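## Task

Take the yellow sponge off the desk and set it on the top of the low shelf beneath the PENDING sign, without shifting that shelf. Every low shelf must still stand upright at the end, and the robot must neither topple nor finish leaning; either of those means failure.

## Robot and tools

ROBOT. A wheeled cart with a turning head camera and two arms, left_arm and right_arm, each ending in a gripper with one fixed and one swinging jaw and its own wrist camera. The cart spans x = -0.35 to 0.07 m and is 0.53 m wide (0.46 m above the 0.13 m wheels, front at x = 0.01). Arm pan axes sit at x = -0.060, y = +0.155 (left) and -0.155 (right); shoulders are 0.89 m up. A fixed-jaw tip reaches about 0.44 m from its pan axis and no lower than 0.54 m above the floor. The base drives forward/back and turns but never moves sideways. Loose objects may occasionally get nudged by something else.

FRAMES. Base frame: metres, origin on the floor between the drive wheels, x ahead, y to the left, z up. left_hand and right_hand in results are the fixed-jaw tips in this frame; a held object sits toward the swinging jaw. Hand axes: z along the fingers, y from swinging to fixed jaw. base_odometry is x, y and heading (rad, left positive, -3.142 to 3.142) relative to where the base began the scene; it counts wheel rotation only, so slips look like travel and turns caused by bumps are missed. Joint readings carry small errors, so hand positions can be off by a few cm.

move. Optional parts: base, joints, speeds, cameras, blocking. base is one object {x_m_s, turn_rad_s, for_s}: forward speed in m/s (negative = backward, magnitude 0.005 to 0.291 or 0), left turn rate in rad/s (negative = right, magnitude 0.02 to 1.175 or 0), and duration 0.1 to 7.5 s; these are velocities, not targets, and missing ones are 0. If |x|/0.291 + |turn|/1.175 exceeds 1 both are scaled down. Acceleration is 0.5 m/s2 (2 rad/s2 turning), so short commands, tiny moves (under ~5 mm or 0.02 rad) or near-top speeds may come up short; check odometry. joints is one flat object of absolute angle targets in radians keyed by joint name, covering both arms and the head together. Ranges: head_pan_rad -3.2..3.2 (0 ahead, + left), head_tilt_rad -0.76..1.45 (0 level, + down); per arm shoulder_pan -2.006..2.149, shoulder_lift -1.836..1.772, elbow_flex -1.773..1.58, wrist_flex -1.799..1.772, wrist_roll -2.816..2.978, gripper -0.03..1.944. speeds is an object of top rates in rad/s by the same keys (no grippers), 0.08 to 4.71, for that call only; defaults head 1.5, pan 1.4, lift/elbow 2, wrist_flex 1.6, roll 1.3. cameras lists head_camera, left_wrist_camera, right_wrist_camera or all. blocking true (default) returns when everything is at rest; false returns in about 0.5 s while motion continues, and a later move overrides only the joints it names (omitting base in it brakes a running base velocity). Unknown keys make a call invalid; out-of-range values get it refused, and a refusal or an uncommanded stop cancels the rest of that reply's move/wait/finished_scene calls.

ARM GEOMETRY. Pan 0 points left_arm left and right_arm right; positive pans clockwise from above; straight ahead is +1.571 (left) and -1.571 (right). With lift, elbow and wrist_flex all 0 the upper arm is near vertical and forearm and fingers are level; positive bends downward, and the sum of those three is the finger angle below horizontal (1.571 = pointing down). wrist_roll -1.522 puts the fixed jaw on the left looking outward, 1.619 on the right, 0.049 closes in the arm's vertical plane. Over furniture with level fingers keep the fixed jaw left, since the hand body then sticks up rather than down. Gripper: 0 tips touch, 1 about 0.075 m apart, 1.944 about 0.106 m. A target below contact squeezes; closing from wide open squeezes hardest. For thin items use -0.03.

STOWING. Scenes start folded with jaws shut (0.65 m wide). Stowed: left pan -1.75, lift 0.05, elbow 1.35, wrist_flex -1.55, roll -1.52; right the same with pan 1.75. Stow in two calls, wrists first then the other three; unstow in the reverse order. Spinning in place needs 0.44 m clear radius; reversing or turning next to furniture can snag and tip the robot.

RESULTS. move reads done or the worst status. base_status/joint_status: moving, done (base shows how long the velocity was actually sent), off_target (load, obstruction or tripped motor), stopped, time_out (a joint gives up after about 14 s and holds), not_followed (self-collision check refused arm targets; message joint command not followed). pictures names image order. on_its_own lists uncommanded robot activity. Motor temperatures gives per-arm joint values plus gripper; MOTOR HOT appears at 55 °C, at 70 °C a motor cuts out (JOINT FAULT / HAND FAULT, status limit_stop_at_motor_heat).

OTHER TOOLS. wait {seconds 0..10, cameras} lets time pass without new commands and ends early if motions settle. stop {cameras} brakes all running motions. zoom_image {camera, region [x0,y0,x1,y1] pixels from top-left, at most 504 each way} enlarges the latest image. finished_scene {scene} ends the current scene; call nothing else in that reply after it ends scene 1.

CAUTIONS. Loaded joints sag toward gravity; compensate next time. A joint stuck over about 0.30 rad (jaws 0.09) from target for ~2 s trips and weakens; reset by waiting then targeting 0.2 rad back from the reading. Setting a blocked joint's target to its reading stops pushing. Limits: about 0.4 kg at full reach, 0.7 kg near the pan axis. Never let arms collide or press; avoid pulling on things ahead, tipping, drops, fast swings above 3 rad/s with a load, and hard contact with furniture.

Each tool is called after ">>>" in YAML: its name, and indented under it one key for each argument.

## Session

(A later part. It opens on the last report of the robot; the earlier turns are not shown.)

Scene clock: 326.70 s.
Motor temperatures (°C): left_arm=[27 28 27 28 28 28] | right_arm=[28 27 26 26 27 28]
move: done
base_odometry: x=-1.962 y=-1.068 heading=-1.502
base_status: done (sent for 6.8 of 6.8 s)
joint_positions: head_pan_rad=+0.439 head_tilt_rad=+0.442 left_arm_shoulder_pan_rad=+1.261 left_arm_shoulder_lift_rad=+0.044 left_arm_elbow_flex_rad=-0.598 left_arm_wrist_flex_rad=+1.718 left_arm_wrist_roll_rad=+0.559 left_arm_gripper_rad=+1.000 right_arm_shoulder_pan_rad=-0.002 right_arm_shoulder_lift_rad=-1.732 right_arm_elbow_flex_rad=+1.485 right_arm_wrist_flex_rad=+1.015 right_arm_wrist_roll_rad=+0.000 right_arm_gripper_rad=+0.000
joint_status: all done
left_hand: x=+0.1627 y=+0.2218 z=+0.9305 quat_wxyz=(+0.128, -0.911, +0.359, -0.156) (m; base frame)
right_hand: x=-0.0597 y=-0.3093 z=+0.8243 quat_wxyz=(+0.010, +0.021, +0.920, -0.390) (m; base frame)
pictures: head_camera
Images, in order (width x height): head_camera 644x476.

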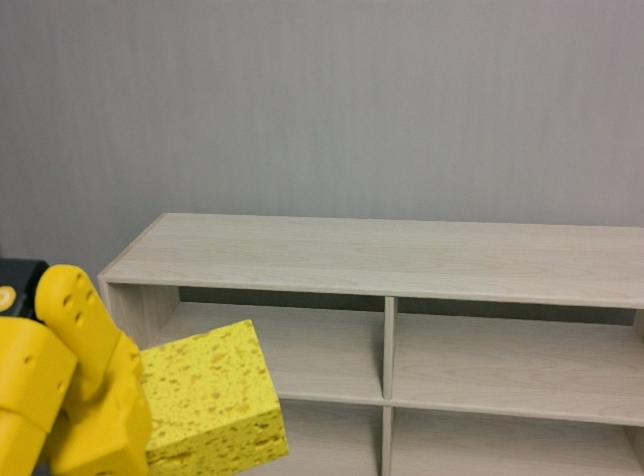

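>>> move:
  base: {"turn_rad_s":0.4,"for_s":0.85}

>>> move:
  base: {"x_m_s":0.22,"for_s":3.7}
  joints: {"head_pan_rad":-0.2,"head_tilt_rad":1.05}
  cameras: ["head_camera"]

Scene clock: 340.17 s.
move: done
base_odometry: x=-1.962 y=-1.067 heading=-1.156
base_status: done (sent for 0.87 of 0.87 s)
joint_positions: head_pan_rad=+0.439 head_tilt_rad=+0.442 left_arm_shoulder_pan_rad=+1.253 left_arm_shoulder_lift_rad=+0.044 left_arm_elbow_flex_rad=-0.598 left_arm_wrist_flex_rad=+1.718 left_arm_wrist_roll_rad=+0.559 left_arm_gripper_rad=+1.000 right_arm_shoulder_pan_rad=+0.000 right_arm_shoulder_lift_rad=-1.732 right_arm_elbow_flex_rad=+1.485 right_arm_wrist_flex_rad=+1.015 right_arm_wrist_roll_rad=+0.000 right_arm_gripper_rad=+0.000
joint_status: not commanded
left_hand: x=+0.1622 y=+0.2235 z=+0.9305 quat_wxyz=(+0.128, -0.913, +0.356, -0.156) (m; base frame)
right_hand: x=-0.0599 y=-0.3093 z=+0.8243 quat_wxyz=(+0.010, +0.022, +0.920, -0.391) (m; base frame)
pictures: none

Scene clock: 344.90 s.
move: done
base_odometry: x=-1.633 y=-1.812 heading=-1.156
base_status: done (sent for 3.7 of 3.7 s)
joint_positions: head_pan_rad=-0.190 head_tilt_rad=+1.045 left_arm_shoulder_pan_rad=+1.258 left_arm_shoulder_lift_rad=+0.044 left_arm_elbow_flex_rad=-0.598 left_arm_wrist_flex_rad=+1.718 left_arm_wrist_roll_rad=+0.559 left_arm_gripper_rad=+1.000 right_arm_shoulder_pan_rad=+0.004 right_arm_shoulder_lift_rad=-1.732 right_arm_elbow_flex_rad=+1.485 right_arm_wrist_flex_rad=+1.015 right_arm_wrist_roll_rad=+0.000 right_arm_gripper_rad=+0.000
joint_status: all done
left_hand: x=+0.1625 y=+0.2225 z=+0.9305 quat_wxyz=(+0.128, -0.912, +0.358, -0.156) (m; base frame)
right_hand: x=-0.0607 y=-0.3093 z=+0.8243 quat_wxyz=(+0.009, +0.024, +0.920, -0.391) (m; base frame)
pictures: head_camera
Images, in order (width x height): head_camera 644x476.

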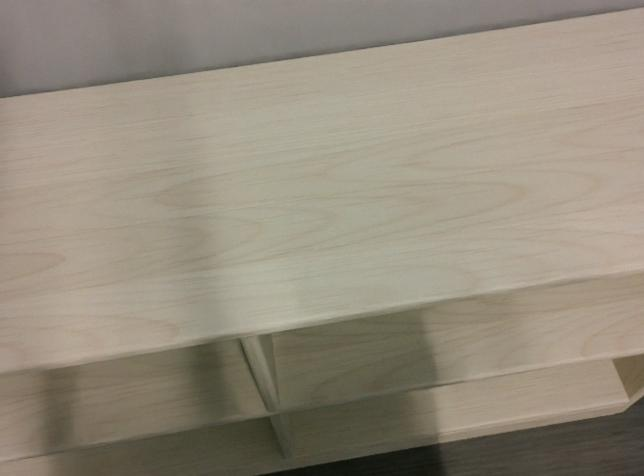

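>>> move:
  base: {"x_m_s":0.08,"for_s":1.25}
  joints: {"head_pan_rad":0.5,"head_tilt_rad":1.0}

>>> move:
  joints: {"left_arm_shoulder_lift_rad":1.16,"left_arm_elbow_flex_rad":-0.70,"left_arm_wrist_flex_rad":0.95}
  speeds: {"left_arm_shoulder_lift_rad":0.7,"left_arm_wrist_flex_rad":0.48,"left_arm_elbow_flex_rad":0.2}
  cameras: ["head_camera","left_wrist_camera"]

Scene clock: 363.37 s.
move: done
base_odometry: x=-1.592 y=-1.906 heading=-1.156
base_status: done (sent for 1.27 of 1.27 s)
joint_positions: head_pan_rad=+0.489 head_tilt_rad=+1.014 left_arm_shoulder_pan_rad=+1.256 left_arm_shoulder_lift_rad=+0.044 left_arm_elbow_flex_rad=-0.598 left_arm_wrist_flex_rad=+1.718 left_arm_wrist_roll_rad=+0.559 left_arm_gripper_rad=+1.000 right_arm_shoulder_pan_rad=+0.003 right_arm_shoulder_lift_rad=-1.732 right_arm_elbow_flex_rad=+1.485 right_arm_wrist_flex_rad=+1.015 right_arm_wrist_roll_rad=+0.000 right_arm_gripper_rad=+0.000
joint_status: all done
left_hand: x=+0.1624 y=+0.2229 z=+0.9305 quat_wxyz=(+0.128, -0.912, +0.357, -0.156) (m; base frame)
right_hand: x=-0.0604 y=-0.3093 z=+0.8243 quat_wxyz=(+0.009, +0.024, +0.920, -0.391) (m; base frame)
pictures: none

Scene clock: 365.57 s.
move: done
base_odometry: x=-1.592 y=-1.906 heading=-1.156
base_status: not commanded
joint_positions: head_pan_rad=+0.489 head_tilt_rad=+1.014 left_arm_shoulder_pan_rad=+1.256 left_arm_shoulder_lift_rad=+1.176 left_arm_elbow_flex_rad=-0.668 left_arm_wrist_flex_rad=+0.956 left_arm_wrist_roll_rad=+0.559 left_arm_gripper_rad=+1.000 right_arm_shoulder_pan_rad=+0.003 right_arm_shoulder_lift_rad=-1.732 right_arm_elbow_flex_rad=+1.485 right_arm_wrist_flex_rad=+1.015 right_arm_wrist_roll_rad=+0.000 right_arm_gripper_rad=+0.000
joint_status: all done
left_hand: x=+0.2038 y=+0.2363 z=+0.6902 quat_wxyz=(+0.034, -0.930, +0.364, -0.041) (m; base frame)
right_hand: x=-0.0604 y=-0.3093 z=+0.8243 quat_wxyz=(+0.009, +0.024, +0.920, -0.391) (m; base frame)
pictures: head_camera, left_wrist_camera
Images, in order (width x height): head_camera 644x476, left_wrist_camera 644x476.

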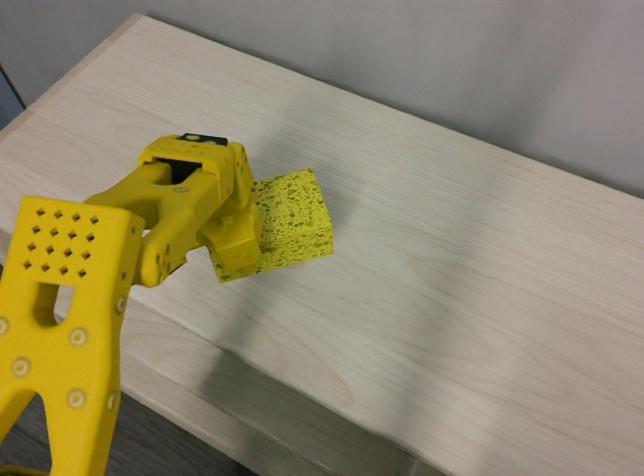

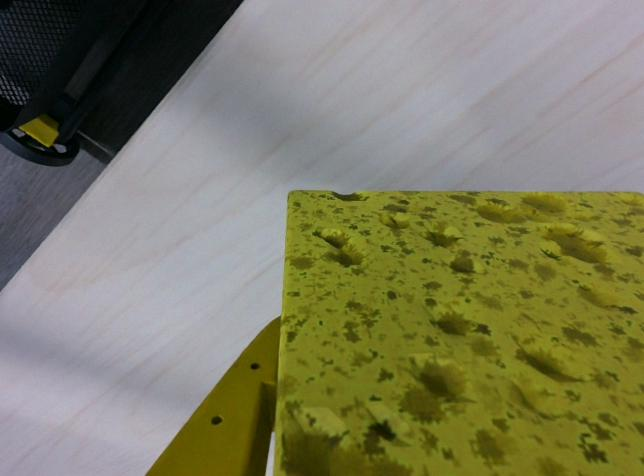

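Well over the shelf. Descend.

>>> move:
  joints: {"left_arm_shoulder_lift_rad":1.44,"left_arm_elbow_flex_rad":-0.74,"left_arm_wrist_flex_rad":0.70}
  speeds: {"left_arm_shoulder_lift_rad":0.3,"left_arm_wrist_flex_rad":0.28,"left_arm_elbow_flex_rad":0.1}

>>> move:
  joints: {"left_arm_shoulder_lift_rad":1.54,"left_arm_elbow_flex_rad":-0.74,"left_arm_wrist_flex_rad":0.61}
  speeds: {"left_arm_shoulder_lift_rad":0.1,"left_arm_wrist_flex_rad":0.1,"left_arm_elbow_flex_rad":0.1}
  cameras: ["head_camera","left_wrist_camera"]

Scene clock: 373.10 s.
move: done
base_odometry: x=-1.592 y=-1.906 heading=-1.156
base_status: not commanded
joint_positions: head_pan_rad=+0.489 head_tilt_rad=+1.014 left_arm_shoulder_pan_rad=+1.256 left_arm_shoulder_lift_rad=+1.453 left_arm_elbow_flex_rad=-0.711 left_arm_wrist_flex_rad=+0.708 left_arm_wrist_roll_rad=+0.559 left_arm_gripper_rad=+1.000 right_arm_shoulder_pan_rad=+0.003 right_arm_shoulder_lift_rad=-1.732 right_arm_elbow_flex_rad=+1.485 right_arm_wrist_flex_rad=+1.015 right_arm_wrist_roll_rad=+0.000 right_arm_gripper_rad=+0.000
joint_status: all done
left_hand: x=+0.1896 y=+0.2317 z=+0.6319 quat_wxyz=(+0.038, -0.930, +0.364, -0.047) (m; base frame)
right_hand: x=-0.0604 y=-0.3093 z=+0.8243 quat_wxyz=(+0.009, +0.024, +0.920, -0.391) (m; base frame)
pictures: none

Scene clock: 374.43 s.
move: done
base_odometry: x=-1.592 y=-1.906 heading=-1.156
base_status: not commanded
joint_positions: head_pan_rad=+0.489 head_tilt_rad=+1.014 left_arm_shoulder_pan_rad=+1.260 left_arm_shoulder_lift_rad=+1.525 left_arm_elbow_flex_rad=-0.731 left_arm_wrist_flex_rad=+0.623 left_arm_wrist_roll_rad=+0.559 left_arm_gripper_rad=+1.000 right_arm_shoulder_pan_rad=+0.003 right_arm_shoulder_lift_rad=-1.732 right_arm_elbow_flex_rad=+1.485 right_arm_wrist_flex_rad=+1.015 right_arm_wrist_roll_rad=+0.000 right_arm_gripper_rad=+0.000
joint_status: all done
left_hand: x=+0.1890 y=+0.2307 z=+0.6189 quat_wxyz=(+0.049, -0.928, +0.365, -0.059) (m; base frame)
right_hand: x=-0.0604 y=-0.3093 z=+0.8243 quat_wxyz=(+0.009, +0.024, +0.920, -0.391) (m; base frame)
pictures: head_camera, left_wrist_camera
Images, in order (width x height): head_camera 644x476, left_wrist_camera 644x476.

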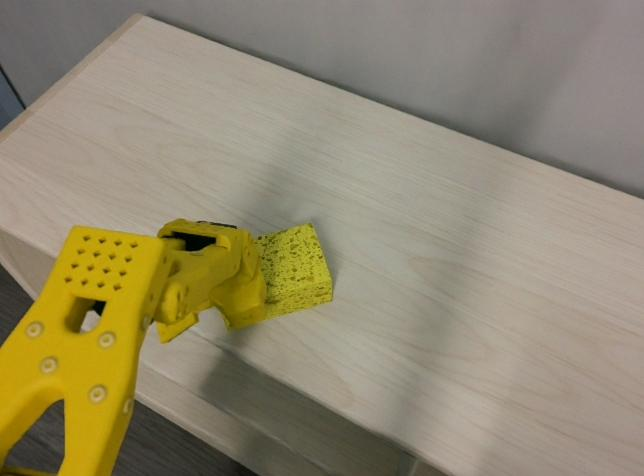

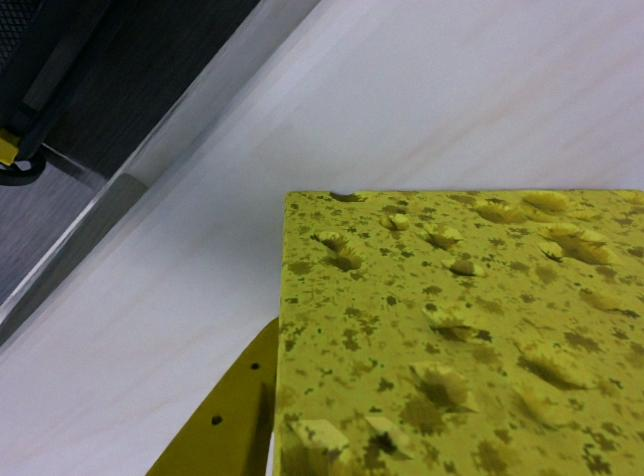

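>>> move:
  joints: {"left_arm_shoulder_lift_rad":1.58,"left_arm_elbow_flex_rad":-0.74,"left_arm_wrist_flex_rad":0.62}
  speeds: {"left_arm_shoulder_lift_rad":0.1,"left_arm_wrist_flex_rad":0.1,"left_arm_elbow_flex_rad":0.1}

Scene clock: 380.90 s.
move: done
base_odometry: x=-1.592 y=-1.906 heading=-1.156
base_status: not commanded
joint_positions: head_pan_rad=+0.489 head_tilt_rad=+1.014 left_arm_shoulder_pan_rad=+1.260 left_arm_shoulder_lift_rad=+1.536 left_arm_elbow_flex_rad=-0.740 left_arm_wrist_flex_rad=+0.623 left_arm_wrist_roll_rad=+0.559 left_arm_gripper_rad=+1.000 right_arm_shoulder_pan_rad=+0.003 right_arm_shoulder_lift_rad=-1.732 right_arm_elbow_flex_rad=+1.485 right_arm_wrist_flex_rad=+1.015 right_arm_wrist_roll_rad=+0.000 right_arm_gripper_rad=+0.000
joint_status: all done
left_hand: x=+0.1884 y=+0.2305 z=+0.6175 quat_wxyz=(+0.048, -0.928, +0.365, -0.059) (m; base frame)
right_hand: x=-0.0604 y=-0.3093 z=+0.8243 quat_wxyz=(+0.009, +0.024, +0.920, -0.391) (m; base frame)
pictures: none

Contact. Relieve and release.

>>> move:
  joints: {"left_arm_shoulder_lift_rad":1.525,"left_arm_elbow_flex_rad":-0.74,"left_arm_wrist_flex_rad":0.623}
  speeds: {"left_arm_shoulder_lift_rad":0.1}

>>> move:
  joints: {"left_arm_gripper_rad":1.1}

>>> move:
  joints: {"left_arm_gripper_rad":1.4}
  cameras: ["head_camera","left_wrist_camera"]

Scene clock: 387.27 s.
move: done
base_odometry: x=-1.592 y=-1.906 heading=-1.156
base_status: not commanded
joint_positions: head_pan_rad=+0.489 head_tilt_rad=+1.014 left_arm_shoulder_pan_rad=+1.260 left_arm_shoulder_lift_rad=+1.531 left_arm_elbow_flex_rad=-0.740 left_arm_wrist_flex_rad=+0.623 left_arm_wrist_roll_rad=+0.558 left_arm_gripper_rad=+1.000 right_arm_shoulder_pan_rad=+0.003 right_arm_shoulder_lift_rad=-1.732 right_arm_elbow_flex_rad=+1.485 right_arm_wrist_flex_rad=+1.015 right_arm_wrist_roll_rad=+0.000 right_arm_gripper_rad=+0.000
joint_status: all done
left_hand: x=+0.1896 y=+0.2309 z=+0.6185 quat_wxyz=(+0.050, -0.928, +0.365, -0.060) (m; base frame)
right_hand: x=-0.0604 y=-0.3093 z=+0.8243 quat_wxyz=(+0.009, +0.024, +0.920, -0.391) (m; base frame)
pictures: none

Scene clock: 387.93 s.
move: done
base_odometry: x=-1.592 y=-1.906 heading=-1.156
base_status: not commanded
joint_positions: head_pan_rad=+0.489 head_tilt_rad=+1.014 left_arm_shoulder_pan_rad=+1.260 left_arm_shoulder_lift_rad=+1.541 left_arm_elbow_flex_rad=-0.733 left_arm_wrist_flex_rad=+0.614 left_arm_wrist_roll_rad=+0.555 left_arm_gripper_rad=+1.097 right_arm_shoulder_pan_rad=+0.003 right_arm_shoulder_lift_rad=-1.732 right_arm_elbow_flex_rad=+1.485 right_arm_wrist_flex_rad=+1.015 right_arm_wrist_roll_rad=+0.000 right_arm_gripper_rad=+0.000
joint_status: all done
left_hand: x=+0.1867 y=+0.2300 z=+0.6157 quat_wxyz=(+0.047, -0.927, +0.367, -0.057) (m; base frame)
right_hand: x=-0.0604 y=-0.3093 z=+0.8243 quat_wxyz=(+0.009, +0.024, +0.920, -0.391) (m; base frame)
pictures: none

Scene clock: 388.60 s.
move: done
base_odometry: x=-1.592 y=-1.906 heading=-1.156
base_status: not commanded
joint_positions: head_pan_rad=+0.489 head_tilt_rad=+1.014 left_arm_shoulder_pan_rad=+1.260 left_arm_shoulder_lift_rad=+1.541 left_arm_elbow_flex_rad=-0.733 left_arm_wrist_flex_rad=+0.626 left_arm_wrist_roll_rad=+0.556 left_arm_gripper_rad=+1.393 right_arm_shoulder_pan_rad=+0.003 right_arm_shoulder_lift_rad=-1.732 right_arm_elbow_flex_rad=+1.485 right_arm_wrist_flex_rad=+1.015 right_arm_wrist_roll_rad=+0.000 right_arm_gripper_rad=+0.000
joint_status: all done
left_hand: x=+0.1849 y=+0.2293 z=+0.6155 quat_wxyz=(+0.043, -0.928, +0.366, -0.053) (m; base frame)
right_hand: x=-0.0604 y=-0.3093 z=+0.8243 quat_wxyz=(+0.009, +0.024, +0.920, -0.391) (m; base frame)
pictures: head_camera, left_wrist_camera
Images, in order (width x height): head_camera 644x476, left_wrist_camera 644x476.

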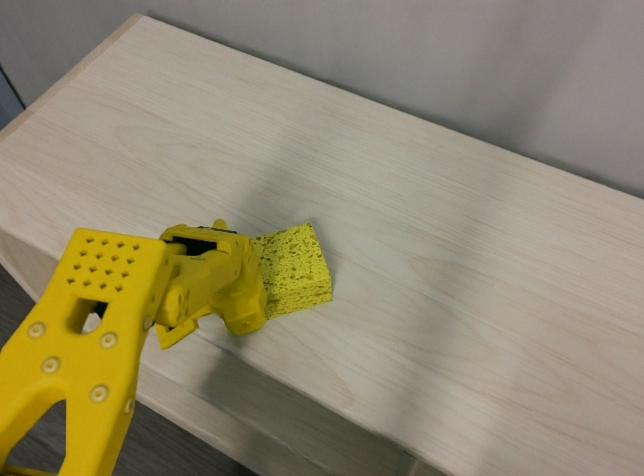

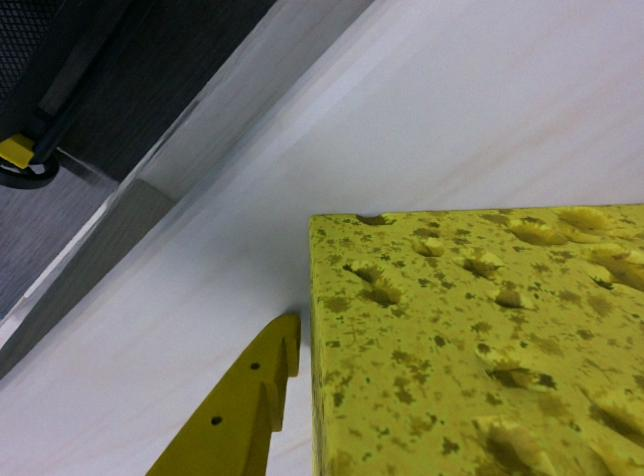

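Released. Raise and back off.

>>> move:
  joints: {"left_arm_shoulder_lift_rad":1.1,"left_arm_elbow_flex_rad":-0.30,"left_arm_wrist_flex_rad":0.63}
  speeds: {"left_arm_shoulder_lift_rad":0.4,"left_arm_elbow_flex_rad":0.4}

>>> move:
  joints: {"left_arm_shoulder_lift_rad":0.2,"left_arm_elbow_flex_rad":-0.5,"left_arm_wrist_flex_rad":1.4}
  speeds: {"left_arm_elbow_flex_rad":0.3}

>>> move:
  base: {"x_m_s":-0.2,"for_s":1.2}
  joints: {"head_tilt_rad":0.8}
  cameras: ["head_camera"]

Scene clock: 404.10 s.
move: done
base_odometry: x=-1.592 y=-1.906 heading=-1.156
base_status: not commanded
joint_positions: head_pan_rad=+0.489 head_tilt_rad=+1.014 left_arm_shoulder_pan_rad=+1.260 left_arm_shoulder_lift_rad=+1.160 left_arm_elbow_flex_rad=-0.302 left_arm_wrist_flex_rad=+0.632 left_arm_wrist_roll_rad=+0.559 left_arm_gripper_rad=+1.393 right_arm_shoulder_pan_rad=+0.004 right_arm_shoulder_lift_rad=-1.732 right_arm_elbow_flex_rad=+1.485 right_arm_wrist_flex_rad=+1.015 right_arm_wrist_roll_rad=+0.000 right_arm_gripper_rad=+0.000
joint_status: all done
left_hand: x=+0.1725 y=+0.2254 z=+0.6540 quat_wxyz=(+0.025, -0.930, +0.366, -0.031) (m; base frame)
right_hand: x=-0.0607 y=-0.3093 z=+0.8243 quat_wxyz=(+0.009, +0.024, +0.920, -0.391) (m; base frame)
pictures: none

Scene clock: 405.47 s.
move: done
base_odometry: x=-1.592 y=-1.906 heading=-1.156
base_status: not commanded
joint_positions: head_pan_rad=+0.489 head_tilt_rad=+1.014 left_arm_shoulder_pan_rad=+1.260 left_arm_shoulder_lift_rad=+0.252 left_arm_elbow_flex_rad=-0.469 left_arm_wrist_flex_rad=+1.396 left_arm_wrist_roll_rad=+0.559 left_arm_gripper_rad=+1.393 right_arm_shoulder_pan_rad=+0.004 right_arm_shoulder_lift_rad=-1.732 right_arm_elbow_flex_rad=+1.485 right_arm_wrist_flex_rad=+1.015 right_arm_wrist_roll_rad=+0.000 right_arm_gripper_rad=+0.000
joint_status: all done
left_hand: x=+0.1994 y=+0.2340 z=+0.8791 quat_wxyz=(+0.123, -0.913, +0.359, -0.150) (m; base frame)
right_hand: x=-0.0607 y=-0.3093 z=+0.8243 quat_wxyz=(+0.009, +0.024, +0.920, -0.391) (m; base frame)
pictures: none

Scene clock: 407.67 s.
move: done
base_odometry: x=-1.689 y=-1.685 heading=-1.156
base_status: done (sent for 1.2 of 1.2 s)
joint_positions: head_pan_rad=+0.489 head_tilt_rad=+0.814 left_arm_shoulder_pan_rad=+1.255 left_arm_shoulder_lift_rad=+0.251 left_arm_elbow_flex_rad=-0.469 left_arm_wrist_flex_rad=+1.396 left_arm_wrist_roll_rad=+0.559 left_arm_gripper_rad=+1.393 right_arm_shoulder_pan_rad=+0.000 right_arm_shoulder_lift_rad=-1.732 right_arm_elbow_flex_rad=+1.485 right_arm_wrist_flex_rad=+1.015 right_arm_wrist_roll_rad=+0.000 right_arm_gripper_rad=+0.000
joint_status: all done
left_hand: x=+0.1991 y=+0.2352 z=+0.8795 quat_wxyz=(+0.124, -0.914, +0.357, -0.151) (m; base frame)
right_hand: x=-0.0599 y=-0.3093 z=+0.8243 quat_wxyz=(+0.010, +0.022, +0.920, -0.391) (m; base frame)
pictures: head_camera
Images, in order (width x height): head_camera 644x476.

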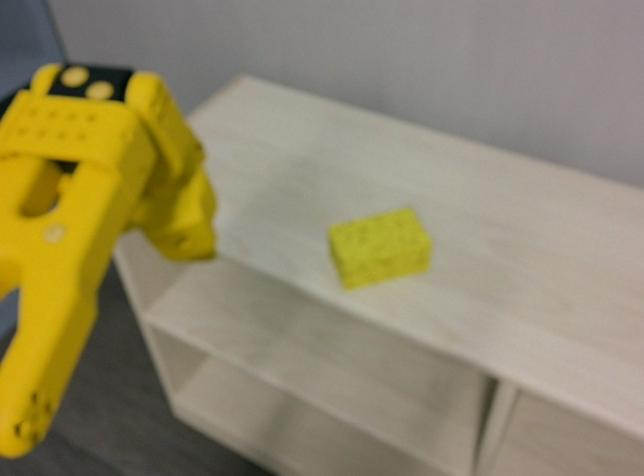

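>>> finished_scene:
  scene: 3

The scene is finished: the task was done.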